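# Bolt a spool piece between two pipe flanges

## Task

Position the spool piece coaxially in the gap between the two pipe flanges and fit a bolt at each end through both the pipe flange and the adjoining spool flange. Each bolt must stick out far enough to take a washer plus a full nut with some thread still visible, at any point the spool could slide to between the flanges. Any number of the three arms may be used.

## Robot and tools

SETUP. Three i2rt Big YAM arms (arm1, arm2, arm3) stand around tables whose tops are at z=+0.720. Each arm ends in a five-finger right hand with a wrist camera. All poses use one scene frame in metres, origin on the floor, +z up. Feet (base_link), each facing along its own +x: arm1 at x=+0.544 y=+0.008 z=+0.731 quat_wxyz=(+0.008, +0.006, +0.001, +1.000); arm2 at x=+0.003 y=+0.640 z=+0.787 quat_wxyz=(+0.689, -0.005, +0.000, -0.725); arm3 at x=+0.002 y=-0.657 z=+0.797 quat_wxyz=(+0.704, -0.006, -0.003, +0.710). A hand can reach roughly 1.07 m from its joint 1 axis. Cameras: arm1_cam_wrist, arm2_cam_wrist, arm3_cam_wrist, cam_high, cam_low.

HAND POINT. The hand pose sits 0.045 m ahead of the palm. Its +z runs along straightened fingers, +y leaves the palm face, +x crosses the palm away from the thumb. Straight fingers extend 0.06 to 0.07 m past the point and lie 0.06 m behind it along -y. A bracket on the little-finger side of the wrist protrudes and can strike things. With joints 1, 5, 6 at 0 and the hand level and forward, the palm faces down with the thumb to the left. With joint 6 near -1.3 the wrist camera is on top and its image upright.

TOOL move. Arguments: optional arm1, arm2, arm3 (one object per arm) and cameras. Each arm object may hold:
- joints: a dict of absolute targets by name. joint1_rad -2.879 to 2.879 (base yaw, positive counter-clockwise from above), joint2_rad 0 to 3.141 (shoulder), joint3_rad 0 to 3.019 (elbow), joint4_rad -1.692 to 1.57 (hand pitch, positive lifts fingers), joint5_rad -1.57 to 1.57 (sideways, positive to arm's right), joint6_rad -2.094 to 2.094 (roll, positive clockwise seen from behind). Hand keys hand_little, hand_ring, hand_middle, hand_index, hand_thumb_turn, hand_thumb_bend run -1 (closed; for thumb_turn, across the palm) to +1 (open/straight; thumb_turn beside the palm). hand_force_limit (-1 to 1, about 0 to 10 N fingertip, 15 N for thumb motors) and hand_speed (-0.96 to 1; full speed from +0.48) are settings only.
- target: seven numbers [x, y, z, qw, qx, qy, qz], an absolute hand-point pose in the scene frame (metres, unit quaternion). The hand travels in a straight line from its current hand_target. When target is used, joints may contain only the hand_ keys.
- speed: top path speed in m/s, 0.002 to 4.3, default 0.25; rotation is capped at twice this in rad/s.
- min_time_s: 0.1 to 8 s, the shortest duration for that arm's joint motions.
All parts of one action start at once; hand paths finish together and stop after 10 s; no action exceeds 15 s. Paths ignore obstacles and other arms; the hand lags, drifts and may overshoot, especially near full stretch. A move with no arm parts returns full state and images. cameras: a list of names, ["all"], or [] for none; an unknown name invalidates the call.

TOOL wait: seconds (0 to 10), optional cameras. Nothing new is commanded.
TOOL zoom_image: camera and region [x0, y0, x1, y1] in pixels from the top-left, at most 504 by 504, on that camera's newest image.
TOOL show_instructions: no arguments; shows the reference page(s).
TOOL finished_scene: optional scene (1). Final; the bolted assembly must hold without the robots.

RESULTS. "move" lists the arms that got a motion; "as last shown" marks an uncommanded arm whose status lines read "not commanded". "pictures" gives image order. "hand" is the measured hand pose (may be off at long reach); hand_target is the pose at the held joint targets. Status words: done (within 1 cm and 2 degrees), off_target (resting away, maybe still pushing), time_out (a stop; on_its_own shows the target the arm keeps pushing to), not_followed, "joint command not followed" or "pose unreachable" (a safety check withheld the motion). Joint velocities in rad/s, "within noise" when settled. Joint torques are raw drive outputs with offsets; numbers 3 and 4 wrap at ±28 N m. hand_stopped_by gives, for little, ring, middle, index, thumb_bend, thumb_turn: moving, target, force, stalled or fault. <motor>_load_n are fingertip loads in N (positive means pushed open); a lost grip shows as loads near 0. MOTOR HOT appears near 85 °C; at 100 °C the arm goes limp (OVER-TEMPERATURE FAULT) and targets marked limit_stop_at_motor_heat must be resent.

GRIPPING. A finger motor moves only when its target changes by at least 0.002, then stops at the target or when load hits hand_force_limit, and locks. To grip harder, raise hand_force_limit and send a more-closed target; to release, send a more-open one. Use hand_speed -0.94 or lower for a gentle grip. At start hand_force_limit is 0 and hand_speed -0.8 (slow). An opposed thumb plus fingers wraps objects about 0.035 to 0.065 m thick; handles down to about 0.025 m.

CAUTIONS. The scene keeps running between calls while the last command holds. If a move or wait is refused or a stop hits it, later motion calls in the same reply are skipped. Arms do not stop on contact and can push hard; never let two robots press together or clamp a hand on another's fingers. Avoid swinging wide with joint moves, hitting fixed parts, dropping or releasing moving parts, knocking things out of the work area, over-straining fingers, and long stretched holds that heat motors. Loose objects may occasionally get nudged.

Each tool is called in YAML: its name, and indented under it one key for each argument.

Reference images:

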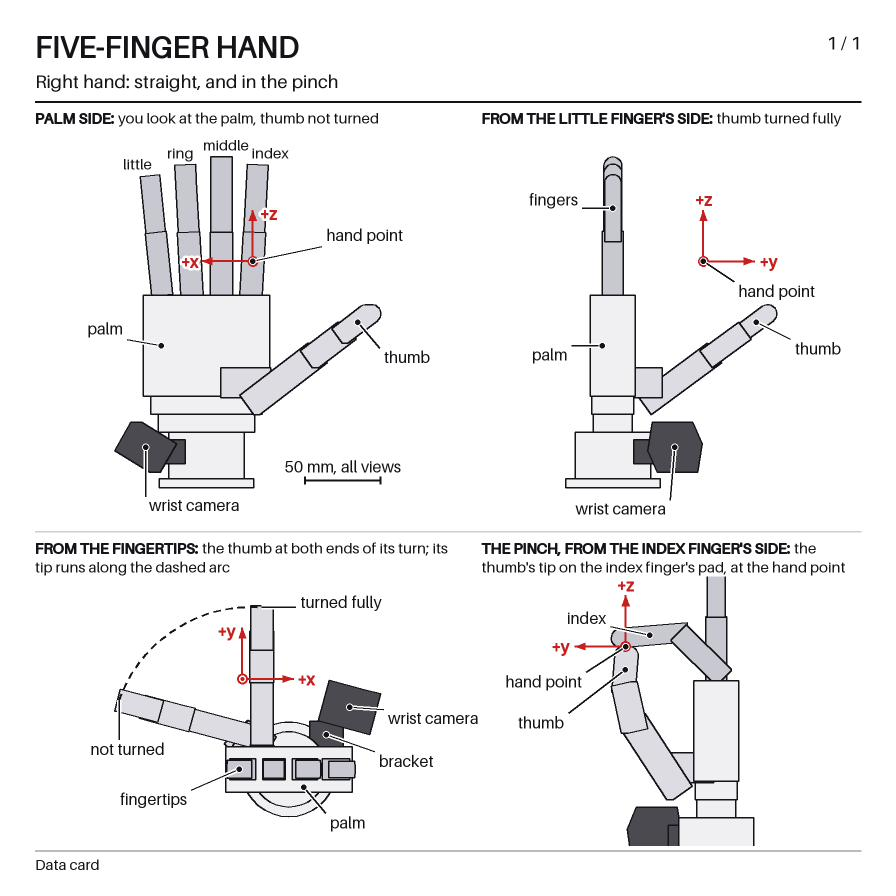

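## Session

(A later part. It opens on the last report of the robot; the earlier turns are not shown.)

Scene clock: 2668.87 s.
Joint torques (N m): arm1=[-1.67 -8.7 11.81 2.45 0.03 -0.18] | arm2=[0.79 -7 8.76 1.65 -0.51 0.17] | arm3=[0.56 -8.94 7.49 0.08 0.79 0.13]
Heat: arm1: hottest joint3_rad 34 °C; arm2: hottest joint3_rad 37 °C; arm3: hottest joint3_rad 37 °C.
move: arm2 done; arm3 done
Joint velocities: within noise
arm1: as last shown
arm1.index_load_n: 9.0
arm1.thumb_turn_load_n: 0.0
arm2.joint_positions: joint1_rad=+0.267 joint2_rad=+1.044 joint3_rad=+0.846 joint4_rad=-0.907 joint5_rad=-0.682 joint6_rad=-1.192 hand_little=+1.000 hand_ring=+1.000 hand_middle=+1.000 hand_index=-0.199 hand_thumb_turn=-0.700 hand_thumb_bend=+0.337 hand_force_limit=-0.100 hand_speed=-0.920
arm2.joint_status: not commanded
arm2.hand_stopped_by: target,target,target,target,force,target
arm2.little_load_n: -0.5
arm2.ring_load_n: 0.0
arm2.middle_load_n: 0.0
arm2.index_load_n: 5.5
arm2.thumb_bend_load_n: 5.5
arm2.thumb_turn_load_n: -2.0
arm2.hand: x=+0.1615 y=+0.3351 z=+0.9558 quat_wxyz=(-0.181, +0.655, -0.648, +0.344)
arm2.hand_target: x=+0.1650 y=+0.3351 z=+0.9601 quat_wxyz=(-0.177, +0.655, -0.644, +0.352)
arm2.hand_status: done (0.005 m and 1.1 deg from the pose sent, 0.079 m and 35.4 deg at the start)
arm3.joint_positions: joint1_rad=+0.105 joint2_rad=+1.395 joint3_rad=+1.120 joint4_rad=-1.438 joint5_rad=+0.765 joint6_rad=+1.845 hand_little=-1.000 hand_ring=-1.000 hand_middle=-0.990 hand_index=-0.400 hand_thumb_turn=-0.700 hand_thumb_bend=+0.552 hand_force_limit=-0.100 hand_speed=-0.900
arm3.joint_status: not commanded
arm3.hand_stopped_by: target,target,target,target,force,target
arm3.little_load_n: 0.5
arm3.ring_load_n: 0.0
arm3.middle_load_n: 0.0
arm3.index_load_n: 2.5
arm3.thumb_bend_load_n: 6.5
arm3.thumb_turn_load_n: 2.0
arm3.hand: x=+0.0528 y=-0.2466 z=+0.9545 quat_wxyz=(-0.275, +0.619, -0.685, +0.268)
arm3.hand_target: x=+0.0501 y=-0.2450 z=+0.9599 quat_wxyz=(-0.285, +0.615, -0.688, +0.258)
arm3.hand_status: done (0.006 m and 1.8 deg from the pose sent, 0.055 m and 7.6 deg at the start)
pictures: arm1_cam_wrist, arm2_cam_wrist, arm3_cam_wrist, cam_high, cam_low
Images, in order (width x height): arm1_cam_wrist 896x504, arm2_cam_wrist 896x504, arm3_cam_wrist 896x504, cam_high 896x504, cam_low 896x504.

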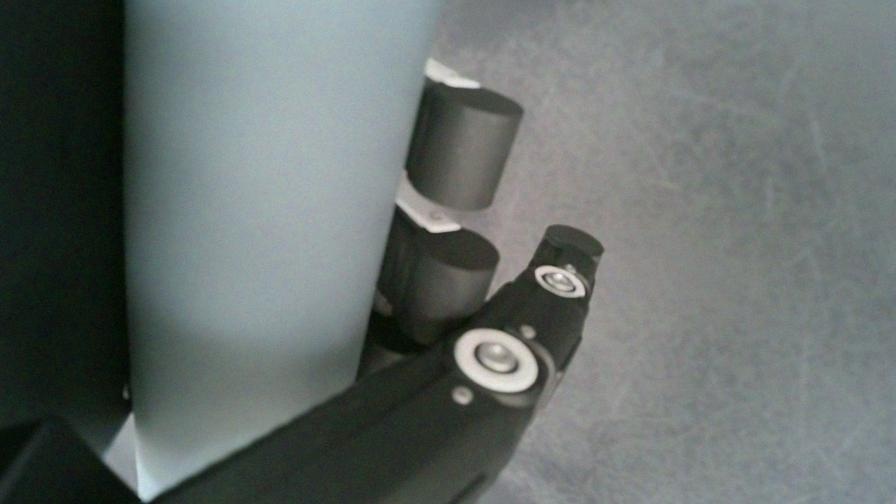

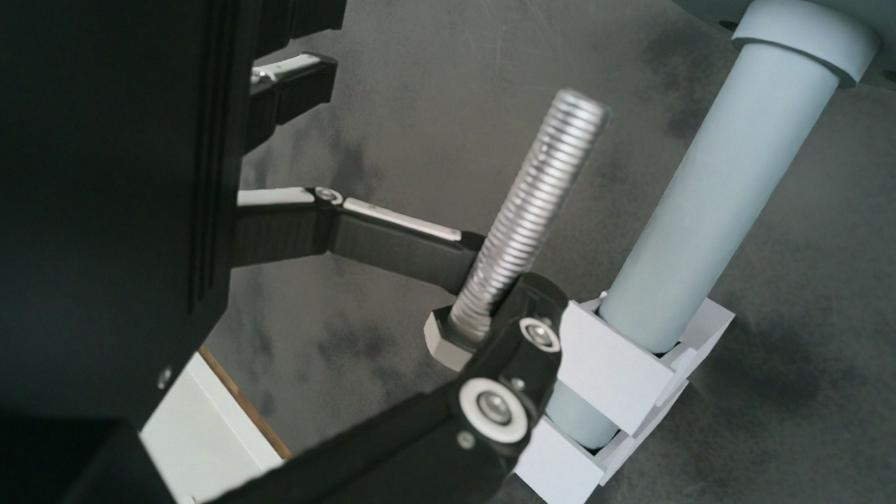

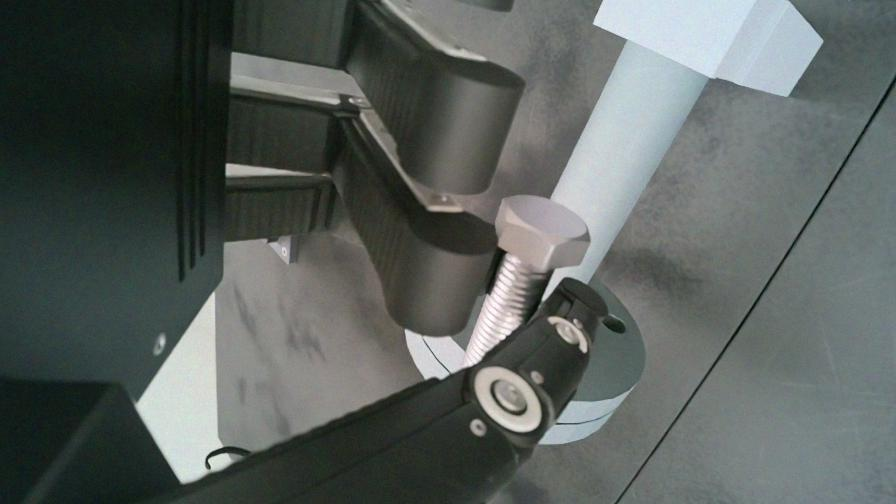

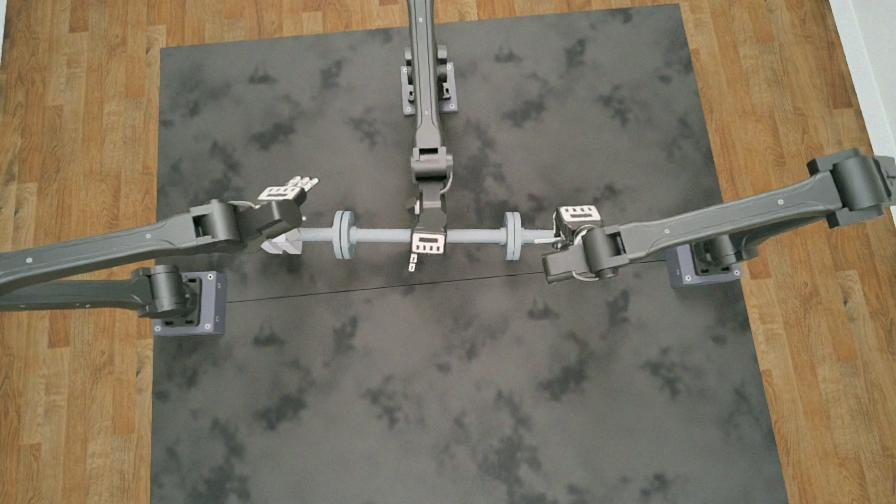

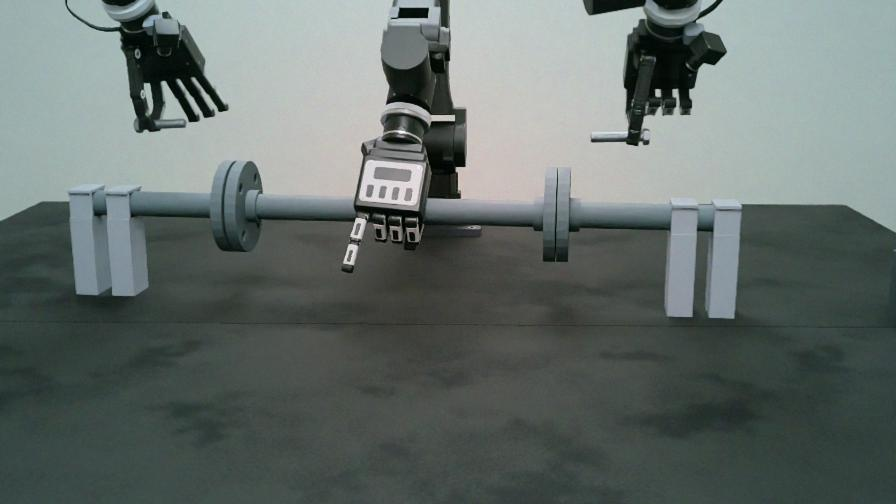

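move:
  cameras: ["all"]

Scene clock: 2703.33 s.
Joint torques (N m): arm1=[-1.96 -9 11.62 2.29 0.01 -0.15] | arm2=[0.26 -6.07 8.95 1.59 -0.45 0.12] | arm3=[0.67 -8.64 7.5 0.12 0.78 0.12]
Heat: arm1: hottest joint3_rad 35 °C; arm2: hottest joint3_rad 37 °C; arm3: hottest joint3_rad 34 °C.
Joint velocities: within noise
arm1.joint_positions: joint1_rad=-0.024 joint2_rad=+1.426 joint3_rad=+0.865 joint4_rad=-0.384 joint5_rad=+0.079 joint6_rad=+0.110 hand_little=+1.000 hand_ring=-0.905 hand_middle=-0.917 hand_index=-0.942 hand_thumb_turn=-1.000 hand_thumb_bend=+0.502 hand_force_limit=+0.500 hand_speed=-0.850
arm1.joint_status: not commanded
arm1.hand_stopped_by: fault,force,force,force,force,target
arm1.little_load_n: 0.0
arm1.ring_load_n: 9.0
arm1.middle_load_n: 10.0
arm1.index_load_n: 9.0
arm1.thumb_bend_load_n: 5.5
arm1.thumb_turn_load_n: 0.0
arm1.hand: x=+0.0735 y=+0.0058 z=+0.7966 quat_wxyz=(-0.240, +0.727, +0.609, -0.205) (m; scene frame)
arm1.hand_target: x=+0.0533 y=+0.0073 z=+0.8152 quat_wxyz=(-0.258, +0.719, +0.606, -0.224) (m; scene frame)
arm1.hand_status: not commanded
arm2.joint_positions: joint1_rad=+0.267 joint2_rad=+1.044 joint3_rad=+0.846 joint4_rad=-0.907 joint5_rad=-0.682 joint6_rad=-1.192 hand_little=+1.000 hand_ring=+1.000 hand_middle=+1.000 hand_index=-0.199 hand_thumb_turn=-0.700 hand_thumb_bend=+0.337 hand_force_limit=-0.100 hand_speed=-0.920
arm2.joint_status: not commanded
arm2.hand_stopped_by: target,target,target,target,force,target
arm2.little_load_n: -0.5
arm2.ring_load_n: -0.5
arm2.middle_load_n: 0.0
arm2.index_load_n: 6.0
arm2.thumb_bend_load_n: 5.5
arm2.thumb_turn_load_n: -2.0
arm2.hand: x=+0.1616 y=+0.3351 z=+0.9558 quat_wxyz=(-0.181, +0.654, -0.649, +0.344) (m; scene frame)
arm2.hand_target: x=+0.1650 y=+0.3351 z=+0.9601 quat_wxyz=(-0.177, +0.655, -0.644, +0.352) (m; scene frame)
arm2.hand_status: done (0.005 m and 1.1 deg from the pose sent, 0.079 m and 35.4 deg at the start)
arm3.joint_positions: joint1_rad=+0.105 joint2_rad=+1.395 joint3_rad=+1.120 joint4_rad=-1.438 joint5_rad=+0.765 joint6_rad=+1.845 hand_little=-1.000 hand_ring=-1.000 hand_middle=-0.990 hand_index=-0.400 hand_thumb_turn=-0.700 hand_thumb_bend=+0.552 hand_force_limit=-0.100 hand_speed=-0.900
arm3.joint_status: not commanded
arm3.hand_stopped_by: target,target,target,target,force,target
arm3.little_load_n: 0.0
arm3.ring_load_n: 0.0
arm3.middle_load_n: 0.0
arm3.index_load_n: 2.5
arm3.thumb_bend_load_n: 6.5
arm3.thumb_turn_load_n: 2.0
arm3.hand: x=+0.0529 y=-0.2466 z=+0.9546 quat_wxyz=(-0.275, +0.619, -0.685, +0.268) (m; scene frame)
arm3.hand_target: x=+0.0501 y=-0.2450 z=+0.9599 quat_wxyz=(-0.285, +0.615, -0.688, +0.258) (m; scene frame)
arm3.hand_status: done (0.006 m and 1.8 deg from the pose sent, 0.055 m and 7.6 deg at the start)
pictures: arm1_cam_wrist, arm2_cam_wrist, arm3_cam_wrist, cam_high, cam_low
Images, in order (width x height): arm1_cam_wrist 896x504, arm2_cam_wrist 896x504, arm3_cam_wrist 896x504, cam_high 896x504, cam_low 896x504.

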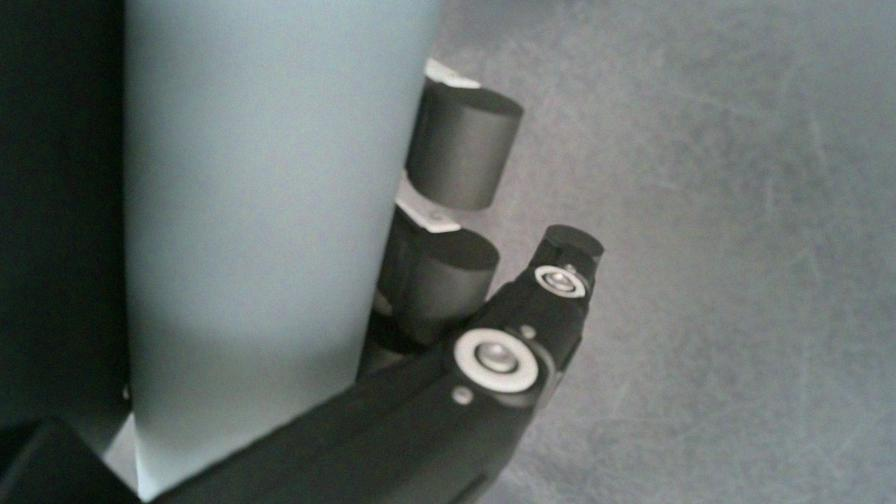

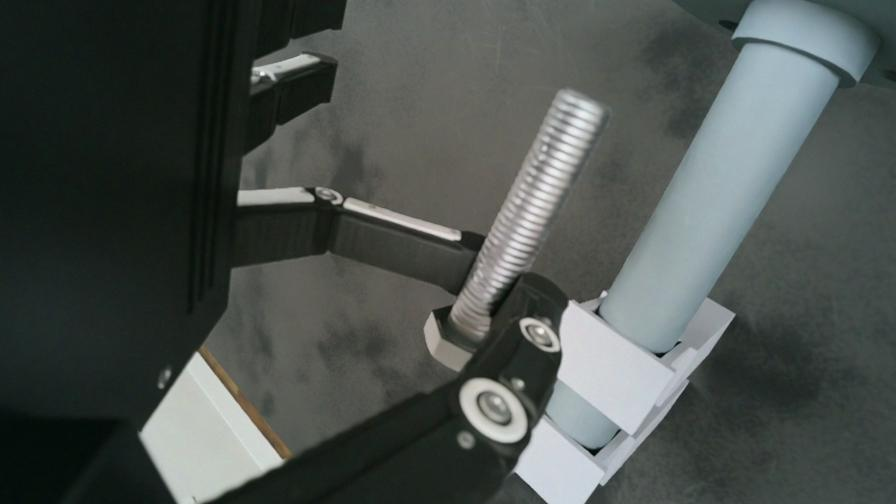

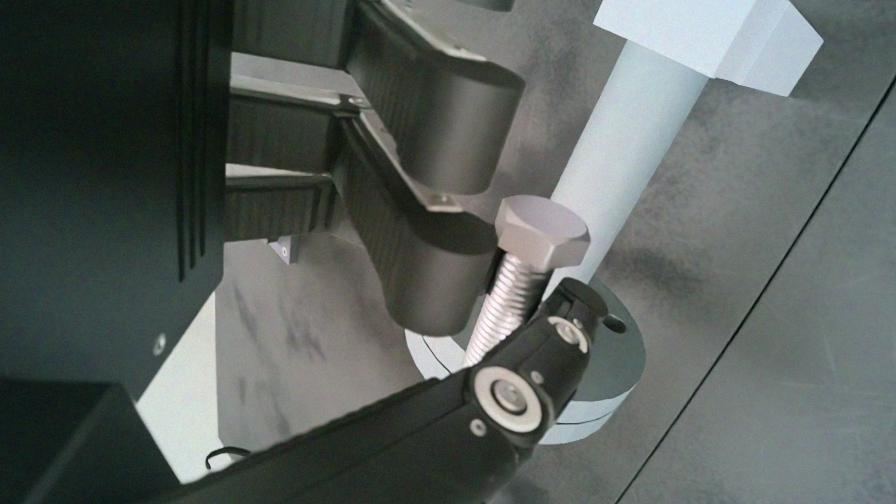

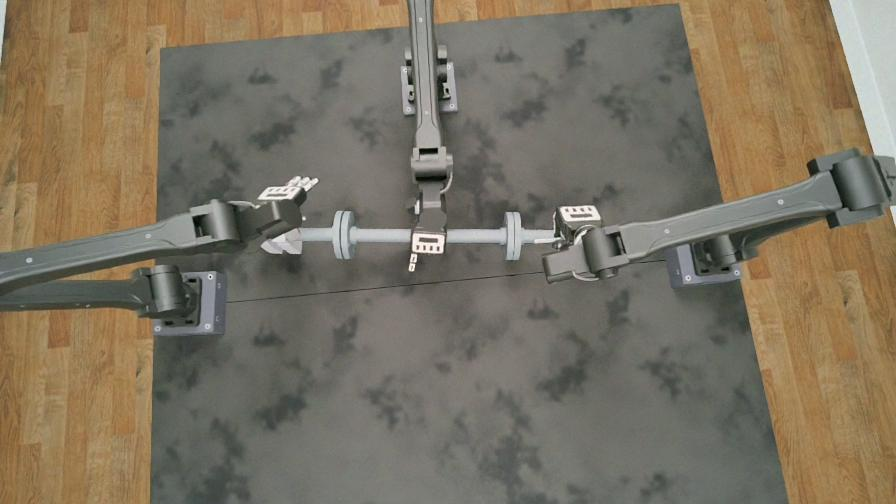

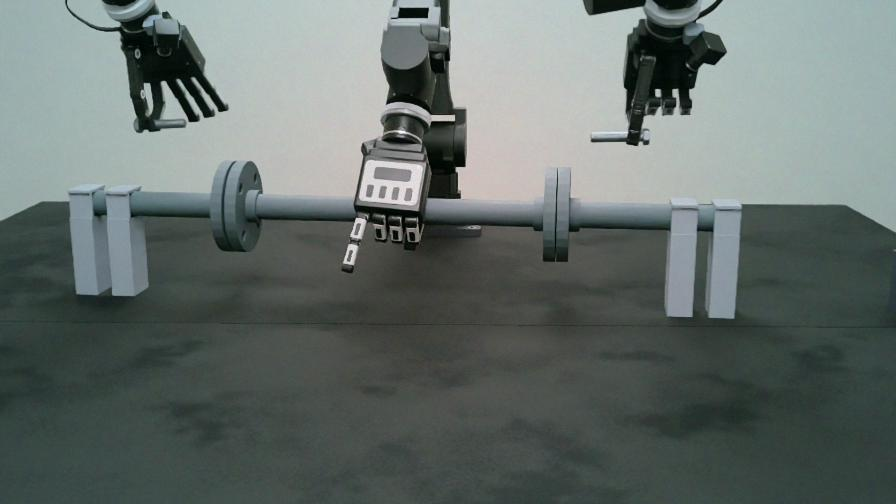

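move:
  arm2: {"target": [0.149, 0.322, 0.908, 0.1774, -0.6557, 0.6447, -0.3519], "speed": 0.08}
  arm3: {"target": [0.045, -0.240, 0.908, 0.2853, -0.6151, 0.6882, -0.2577], "speed": 0.08}
  cameras: ["all"]

Scene clock: 2754.10 s.
Joint torques (N m): arm1=[-1.61 -9.47 11.86 2.52 0.05 -0.14] | arm2=[-0.26 -5.01 8.69 1.46 -0.68 -0.02] | arm3=[0.73 -8.12 7.1 0.1 0.72 0.11]
Heat: arm1: hottest joint3_rad 35 °C; arm2: hottest joint3_rad 37 °C; arm3: hottest joint3_rad 32 °C.
move: arm2 done; arm3 done
Joint velocities: within noise
arm1: as last shown
arm1.index_load_n: 8.5
arm2.joint_positions: joint1_rad=+0.228 joint2_rad=+1.097 joint3_rad=+0.759 joint4_rad=-0.786 joint5_rad=-0.703 joint6_rad=-1.240 hand_little=+1.000 hand_ring=+1.000 hand_middle=+1.000 hand_index=-0.199 hand_thumb_turn=-0.700 hand_thumb_bend=+0.337 hand_force_limit=-0.100 hand_speed=-0.920
arm2.joint_status: not commanded
arm2.hand_stopped_by: target,target,target,target,force,target
arm2.little_load_n: 0.0
arm2.ring_load_n: 0.0
arm2.middle_load_n: 0.0
arm2.index_load_n: 6.0
arm2.thumb_bend_load_n: 5.5
arm2.thumb_turn_load_n: -1.5
arm2.hand: x=+0.1517 y=+0.3274 z=+0.9107 quat_wxyz=(-0.180, +0.656, -0.645, +0.349)
arm2.hand_target: x=+0.1490 y=+0.3222 z=+0.9081 quat_wxyz=(-0.177, +0.655, -0.644, +0.352)
arm2.hand_status: done (0.007 m and 0.5 deg from the pose sent, 0.051 m and 1.1 deg at the start)
arm3.joint_positions: joint1_rad=+0.117 joint2_rad=+1.443 joint3_rad=+1.041 joint4_rad=-1.307 joint5_rad=+0.765 joint6_rad=+1.863 hand_little=-1.000 hand_ring=-1.000 hand_middle=-0.990 hand_index=-0.400 hand_thumb_turn=-0.700 hand_thumb_bend=+0.552 hand_force_limit=-0.100 hand_speed=-0.900
arm3.joint_status: not commanded
arm3.hand_stopped_by: target,target,target,target,force,target
arm3.little_load_n: 0.0
arm3.ring_load_n: 0.0
arm3.middle_load_n: 0.0
arm3.index_load_n: 2.5
arm3.thumb_bend_load_n: 6.5
arm3.thumb_turn_load_n: 2.0
arm3.hand: x=+0.0485 y=-0.2421 z=+0.9088 quat_wxyz=(-0.280, +0.617, -0.687, +0.262)
arm3.hand_target: x=+0.0451 y=-0.2400 z=+0.9081 quat_wxyz=(-0.285, +0.615, -0.688, +0.258)
arm3.hand_status: done (0.004 m and 0.8 deg from the pose sent, 0.048 m and 1.8 deg at the start)
pictures: arm1_cam_wrist, arm2_cam_wrist, arm3_cam_wrist, cam_high, cam_low
Images, in order (width x height): arm1_cam_wrist 896x504, arm2_cam_wrist 896x504, arm3_cam_wrist 896x504, cam_high 896x504, cam_low 896x504.

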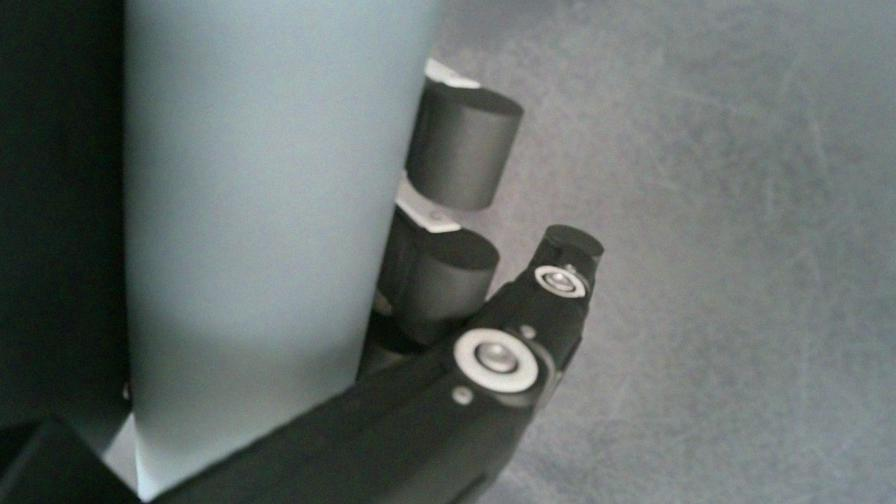

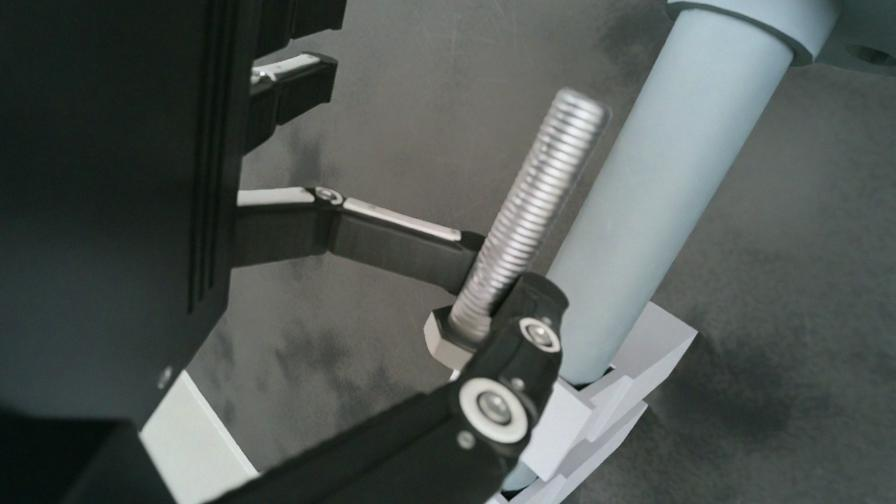

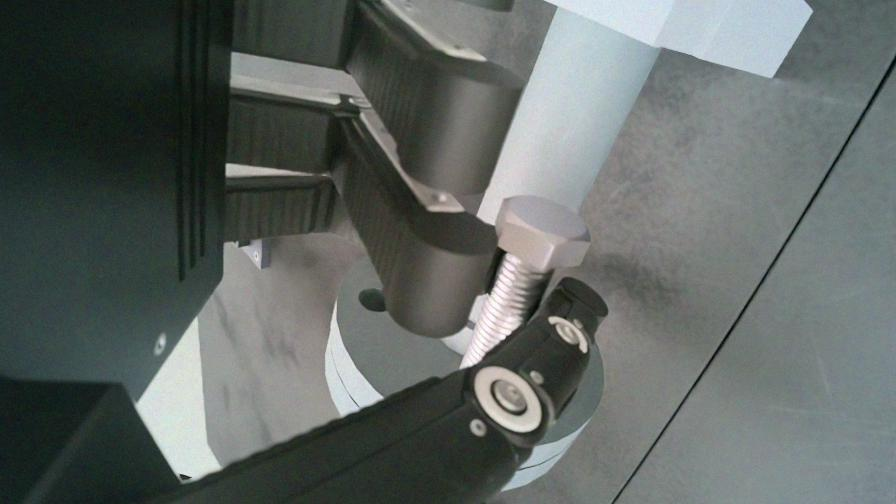

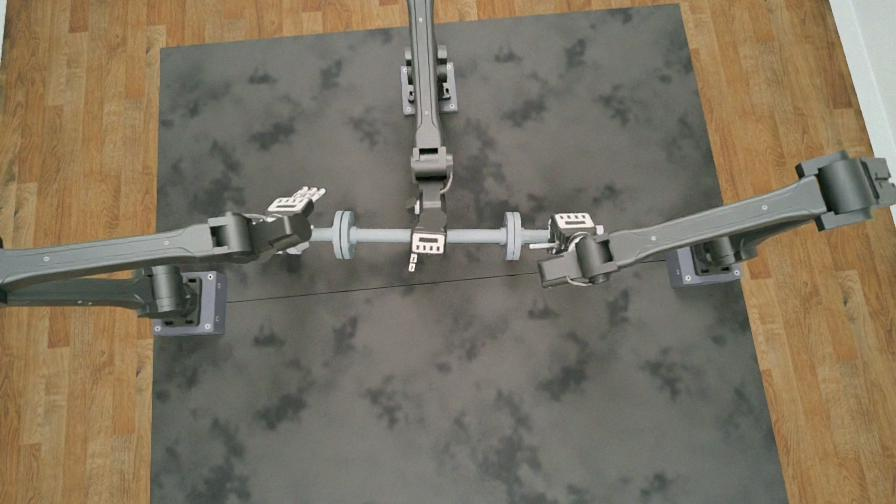

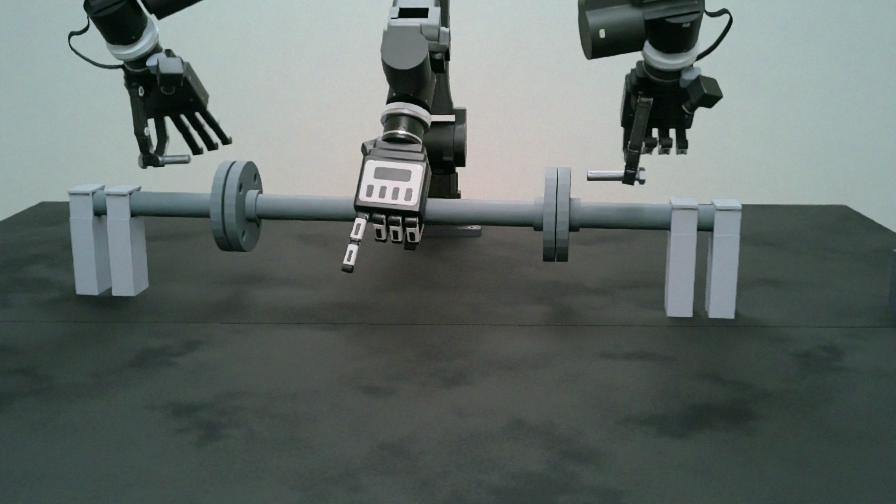

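zoom_image:
  camera: "cam_low"
  region: [520, 130, 680, 270]

zoom_image:
  camera: "cam_low"
  region: [120, 130, 280, 270]

zoom_image:
  camera: "cam_high"
  region: [490, 180, 630, 300]

zoom_image:
  camera: "cam_high"
  region: [240, 180, 380, 300]

Scaled by 3.150 from the camera's image (finer frame: 1280x720).

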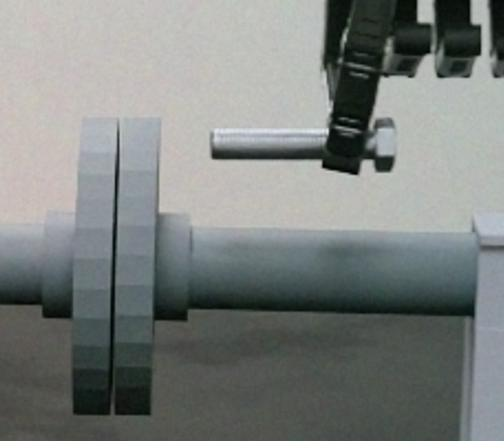

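Scaled by 3.150 from the camera's image (finer frame: 1280x720).

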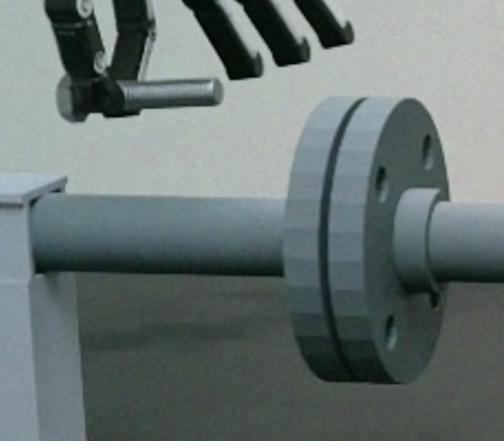

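Scaled by 3.600 from the camera's image (finer frame: 1280x720).

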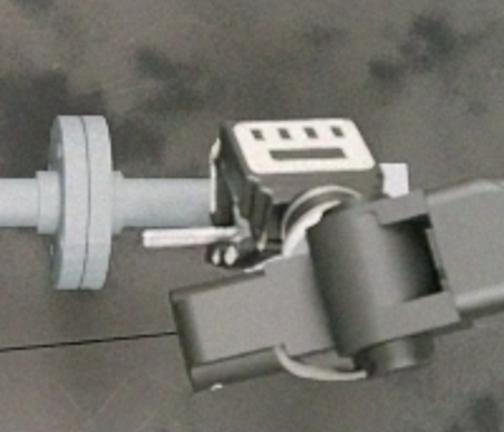

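Scaled by 3.600 from the camera's image (finer frame: 1280x720).

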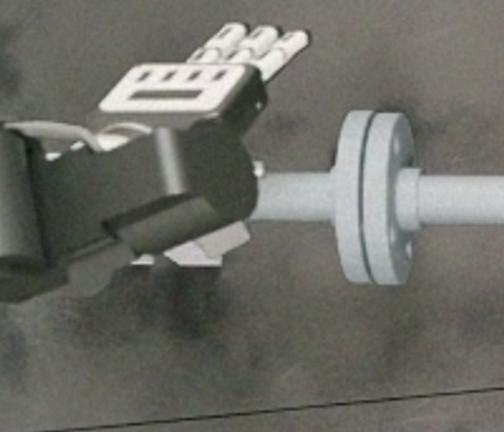

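zoom_image:
  camera: "arm2_cam_wrist"
  region: [400, 0, 896, 400]

zoom_image:
  camera: "arm3_cam_wrist"
  region: [300, 0, 796, 504]

Scaled by 1.016 from the camera's image (finer frame: 1280x720).

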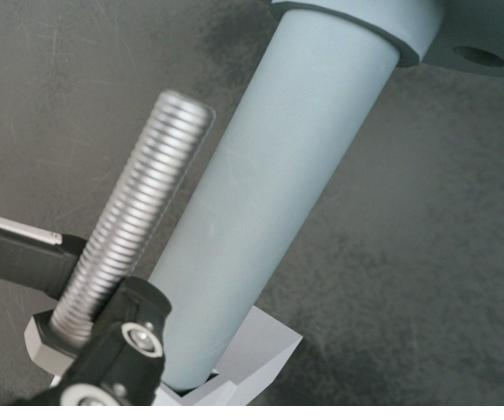

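Scaled by 1.000.

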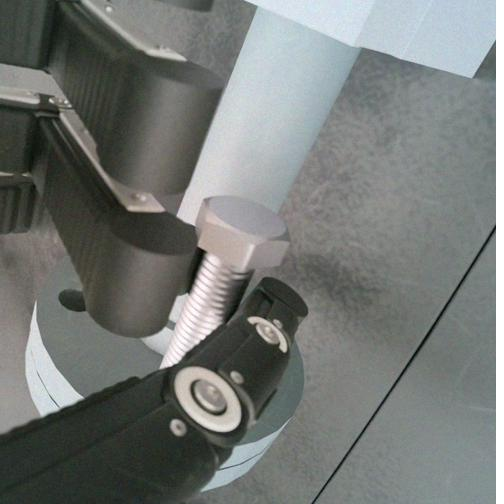

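zoom_image:
  camera: "arm2_cam_wrist"
  region: [420, 80, 630, 380]

zoom_image:
  camera: "arm2_cam_wrist"
  region: [500, 0, 896, 220]

zoom_image:
  camera: "arm2_cam_wrist"
  region: [500, 200, 730, 400]

Scaled by 1.680 from the camera's image (finer frame: 1280x720).

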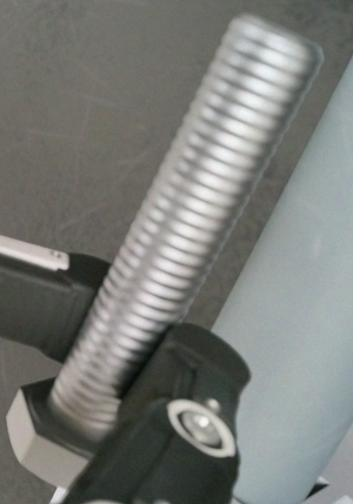

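Scaled by 1.273 from the camera's image (finer frame: 1280x720).

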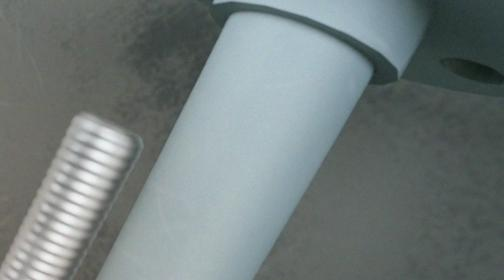

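Scaled by 2.191 from the camera's image (finer frame: 1280x720).

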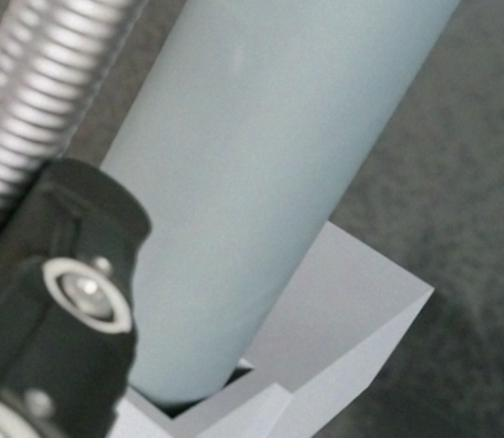

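zoom_image:
  camera: "cam_low"
  region: [130, 140, 200, 180]

zoom_image:
  camera: "cam_low"
  region: [580, 160, 650, 200]

zoom_image:
  camera: "cam_high"
  region: [520, 220, 580, 260]

Scaled by 7.200 from the camera's image (finer frame: 1280x720).

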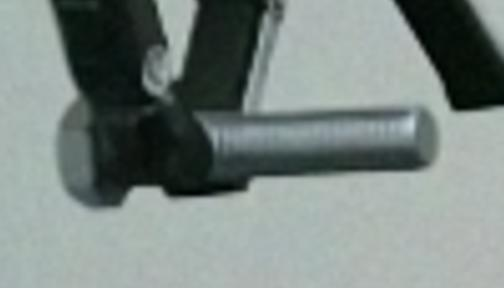

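Scaled by 7.200 from the camera's image (finer frame: 1280x720).

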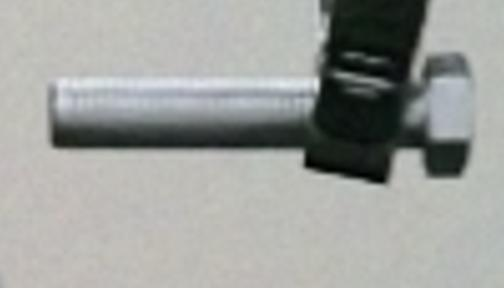

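Scaled by 8.400 from the camera's image (finer frame: 1280x720).

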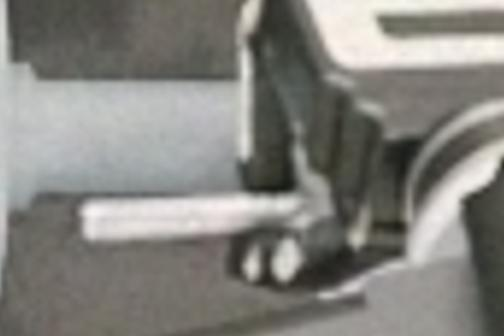

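zoom_image:
  camera: "cam_high"
  region: [280, 200, 360, 270]

zoom_image:
  camera: "cam_high"
  region: [490, 200, 570, 270]

Scaled by 6.300 from the camera's image (finer frame: 1280x720).

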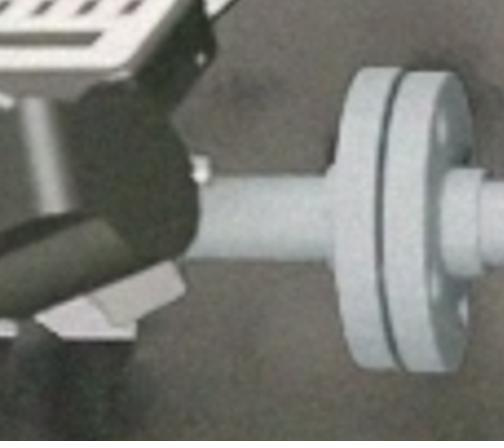

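Scaled by 6.300 from the camera's image (finer frame: 1280x720).

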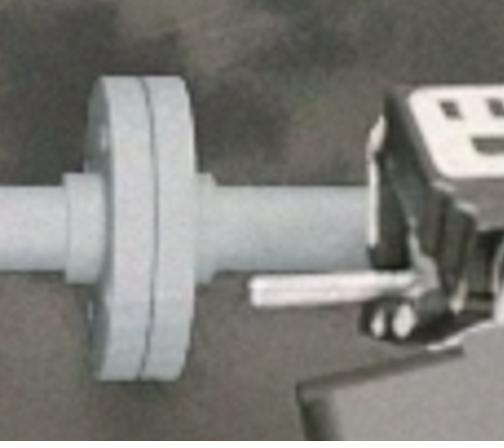

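move:
  arm2: {"target": [0.1655, 0.314, 0.903, 0.2184, -0.6729, 0.6291, -0.3223], "speed": 0.08}
  arm3: {"target": [0.042, -0.233, 0.899, 0.2785, -0.5969, 0.7041, -0.2651], "speed": 0.08}
  cameras: ["all"]

zoom_image:
  camera: "cam_low"
  region: [130, 140, 230, 210]

zoom_image:
  camera: "cam_low"
  region: [550, 150, 650, 220]

zoom_image:
  camera: "cam_high"
  region: [280, 200, 360, 270]

zoom_image:
  camera: "cam_high"
  region: [490, 200, 570, 270]

zoom_image:
  camera: "arm2_cam_wrist"
  region: [400, 0, 896, 400]

Scene clock: 3098.77 s.
Joint torques (N m): arm1=[-1.38 -9.35 11.79 2.32 0.06 -0.13] | arm2=[0.67 -5.6 11.23 0.46 -0.7 0] | arm3=[0.67 -7.71 9.36 -0.94 0.54 0.17]
Heat: arm1: hottest joint3_rad 35 °C; arm2: hottest joint3_rad 33 °C; arm3: hottest joint3_rad 30 °C.
move: arm2 off_target; arm3 off_target
Joint velocities: within noise
arm1: as last shown
arm2.joint_positions: joint1_rad=+0.233 joint2_rad=+1.210 joint3_rad=+0.798 joint4_rad=-0.840 joint5_rad=-0.744 joint6_rad=-1.296 hand_little=+1.000 hand_ring=+1.000 hand_middle=+1.000 hand_index=-0.199 hand_thumb_turn=-0.700 hand_thumb_bend=+0.337 hand_force_limit=-0.100 hand_speed=-0.920
arm2.joint_status: not commanded
arm2.hand_stopped_by: target,target,target,target,force,target
arm2.little_load_n: 0.0
arm2.ring_load_n: 0.0
arm2.middle_load_n: 0.0
arm2.index_load_n: 5.5
arm2.thumb_bend_load_n: 5.5
arm2.thumb_turn_load_n: -1.5
arm2.hand: x=+0.1586 y=+0.3272 z=+0.8916 quat_wxyz=(-0.222, +0.665, -0.640, +0.315)
arm2.hand_target: x=+0.1653 y=+0.3145 z=+0.9030 quat_wxyz=(-0.218, +0.673, -0.629, +0.322)
arm2.hand_status: off_target (0.019 m and 1.8 deg from the pose sent, 0.021 m and 6.0 deg at the start)
arm3.joint_positions: joint1_rad=+0.125 joint2_rad=+1.494 joint3_rad=+1.041 joint4_rad=-1.322 joint5_rad=+0.758 joint6_rad=+1.945 hand_little=-1.000 hand_ring=-1.000 hand_middle=-0.990 hand_index=-0.400 hand_thumb_turn=-0.700 hand_thumb_bend=+0.552 hand_force_limit=-0.100 hand_speed=-0.900
arm3.joint_status: not commanded
arm3.hand_stopped_by: target,target,target,target,force,target
arm3.little_load_n: 0.0
arm3.ring_load_n: 0.0
arm3.middle_load_n: 0.0
arm3.index_load_n: 2.5
arm3.thumb_bend_load_n: 6.5
arm3.thumb_turn_load_n: 2.0
arm3.hand: x=+0.0475 y=-0.2427 z=+0.8907 quat_wxyz=(-0.272, +0.599, -0.701, +0.274)
arm3.hand_target: x=+0.0421 y=-0.2332 z=+0.8991 quat_wxyz=(-0.279, +0.597, -0.704, +0.265)
arm3.hand_status: off_target (0.014 m and 1.3 deg from the pose sent, 0.015 m and 3.0 deg at the start)
pictures: arm1_cam_wrist, arm2_cam_wrist, arm3_cam_wrist, cam_high, cam_low
Images, in order (width x height): arm1_cam_wrist 896x504, arm2_cam_wrist 896x504, arm3_cam_wrist 896x504, cam_high 896x504, cam_low 896x504.

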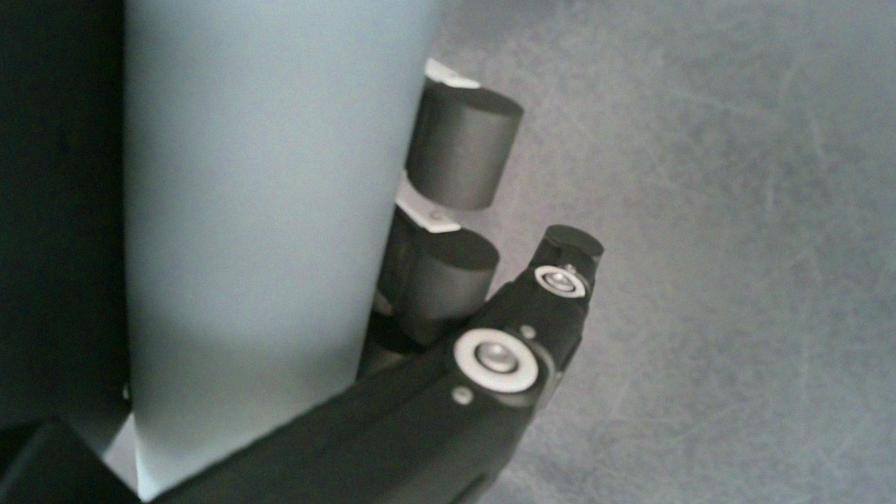

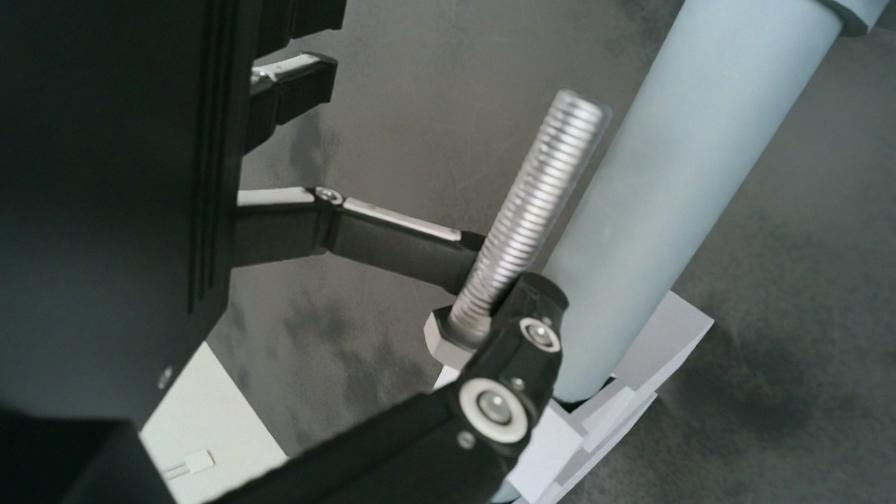

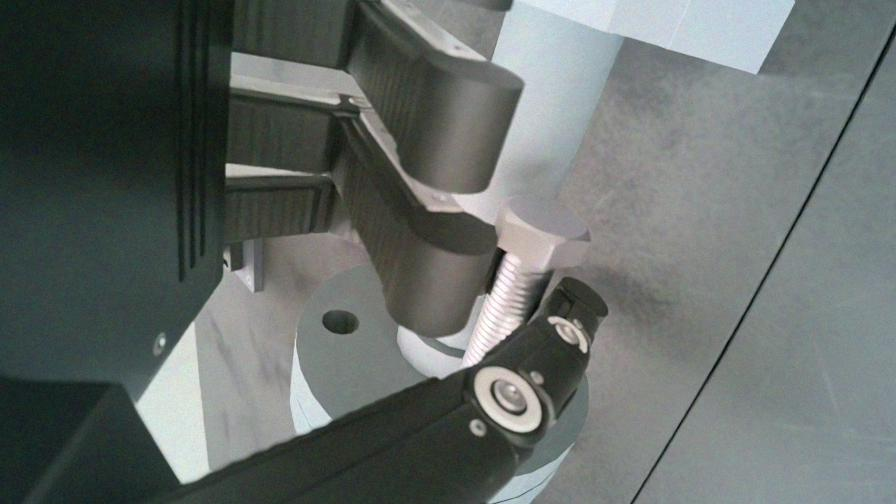

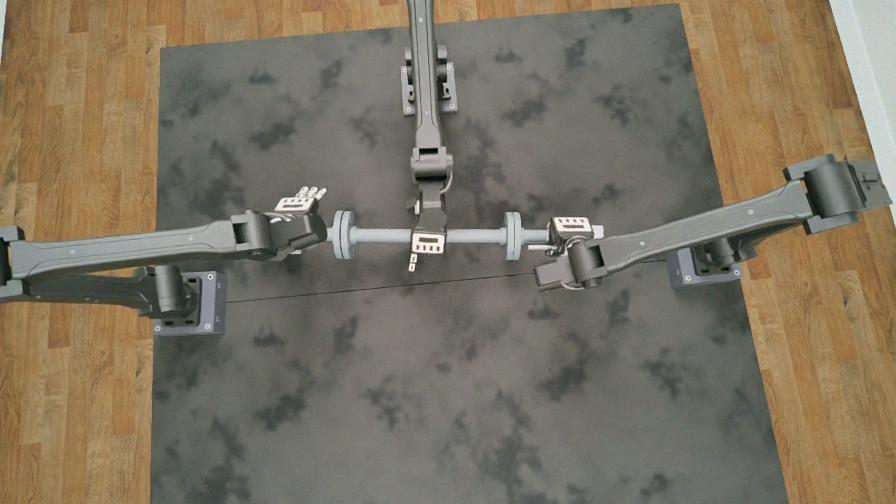

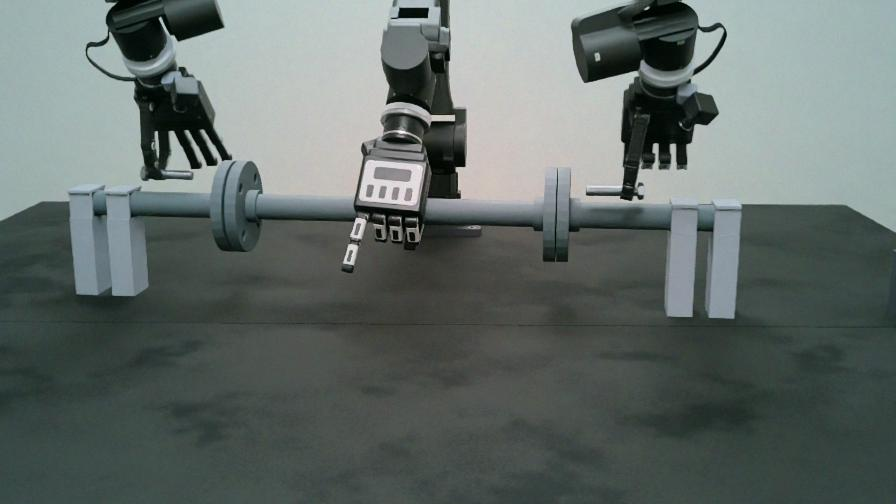

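Scaled by 5.040 from the camera's image (finer frame: 1280x720).

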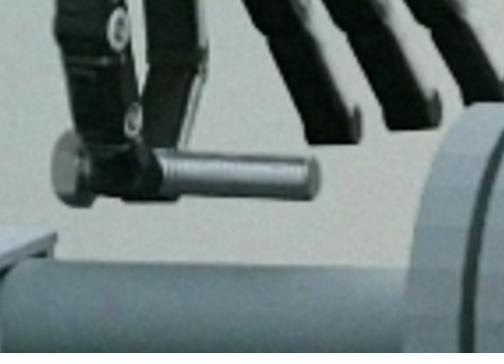

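Scaled by 5.040 from the camera's image (finer frame: 1280x720).

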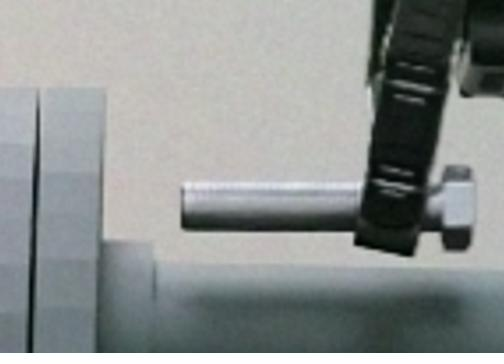

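Scaled by 6.300 from the camera's image (finer frame: 1280x720).

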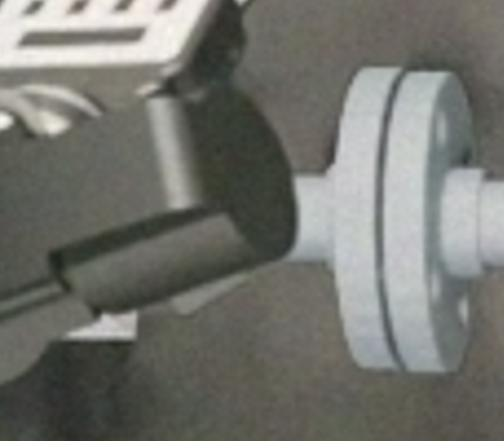

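Scaled by 6.300 from the camera's image (finer frame: 1280x720).

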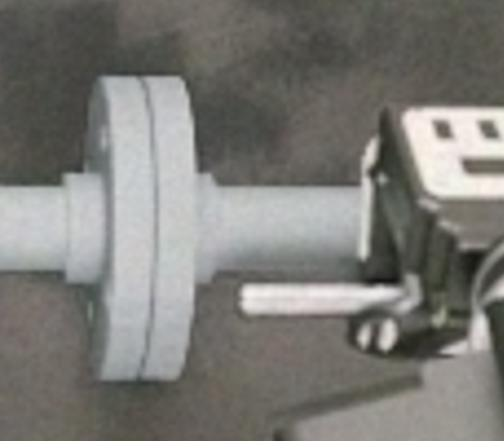

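Scaled by 1.016 from the camera's image (finer frame: 1280x720).

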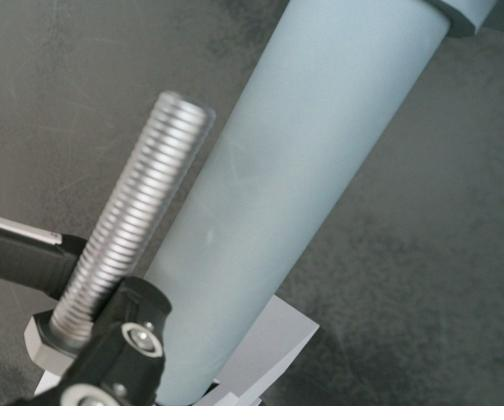

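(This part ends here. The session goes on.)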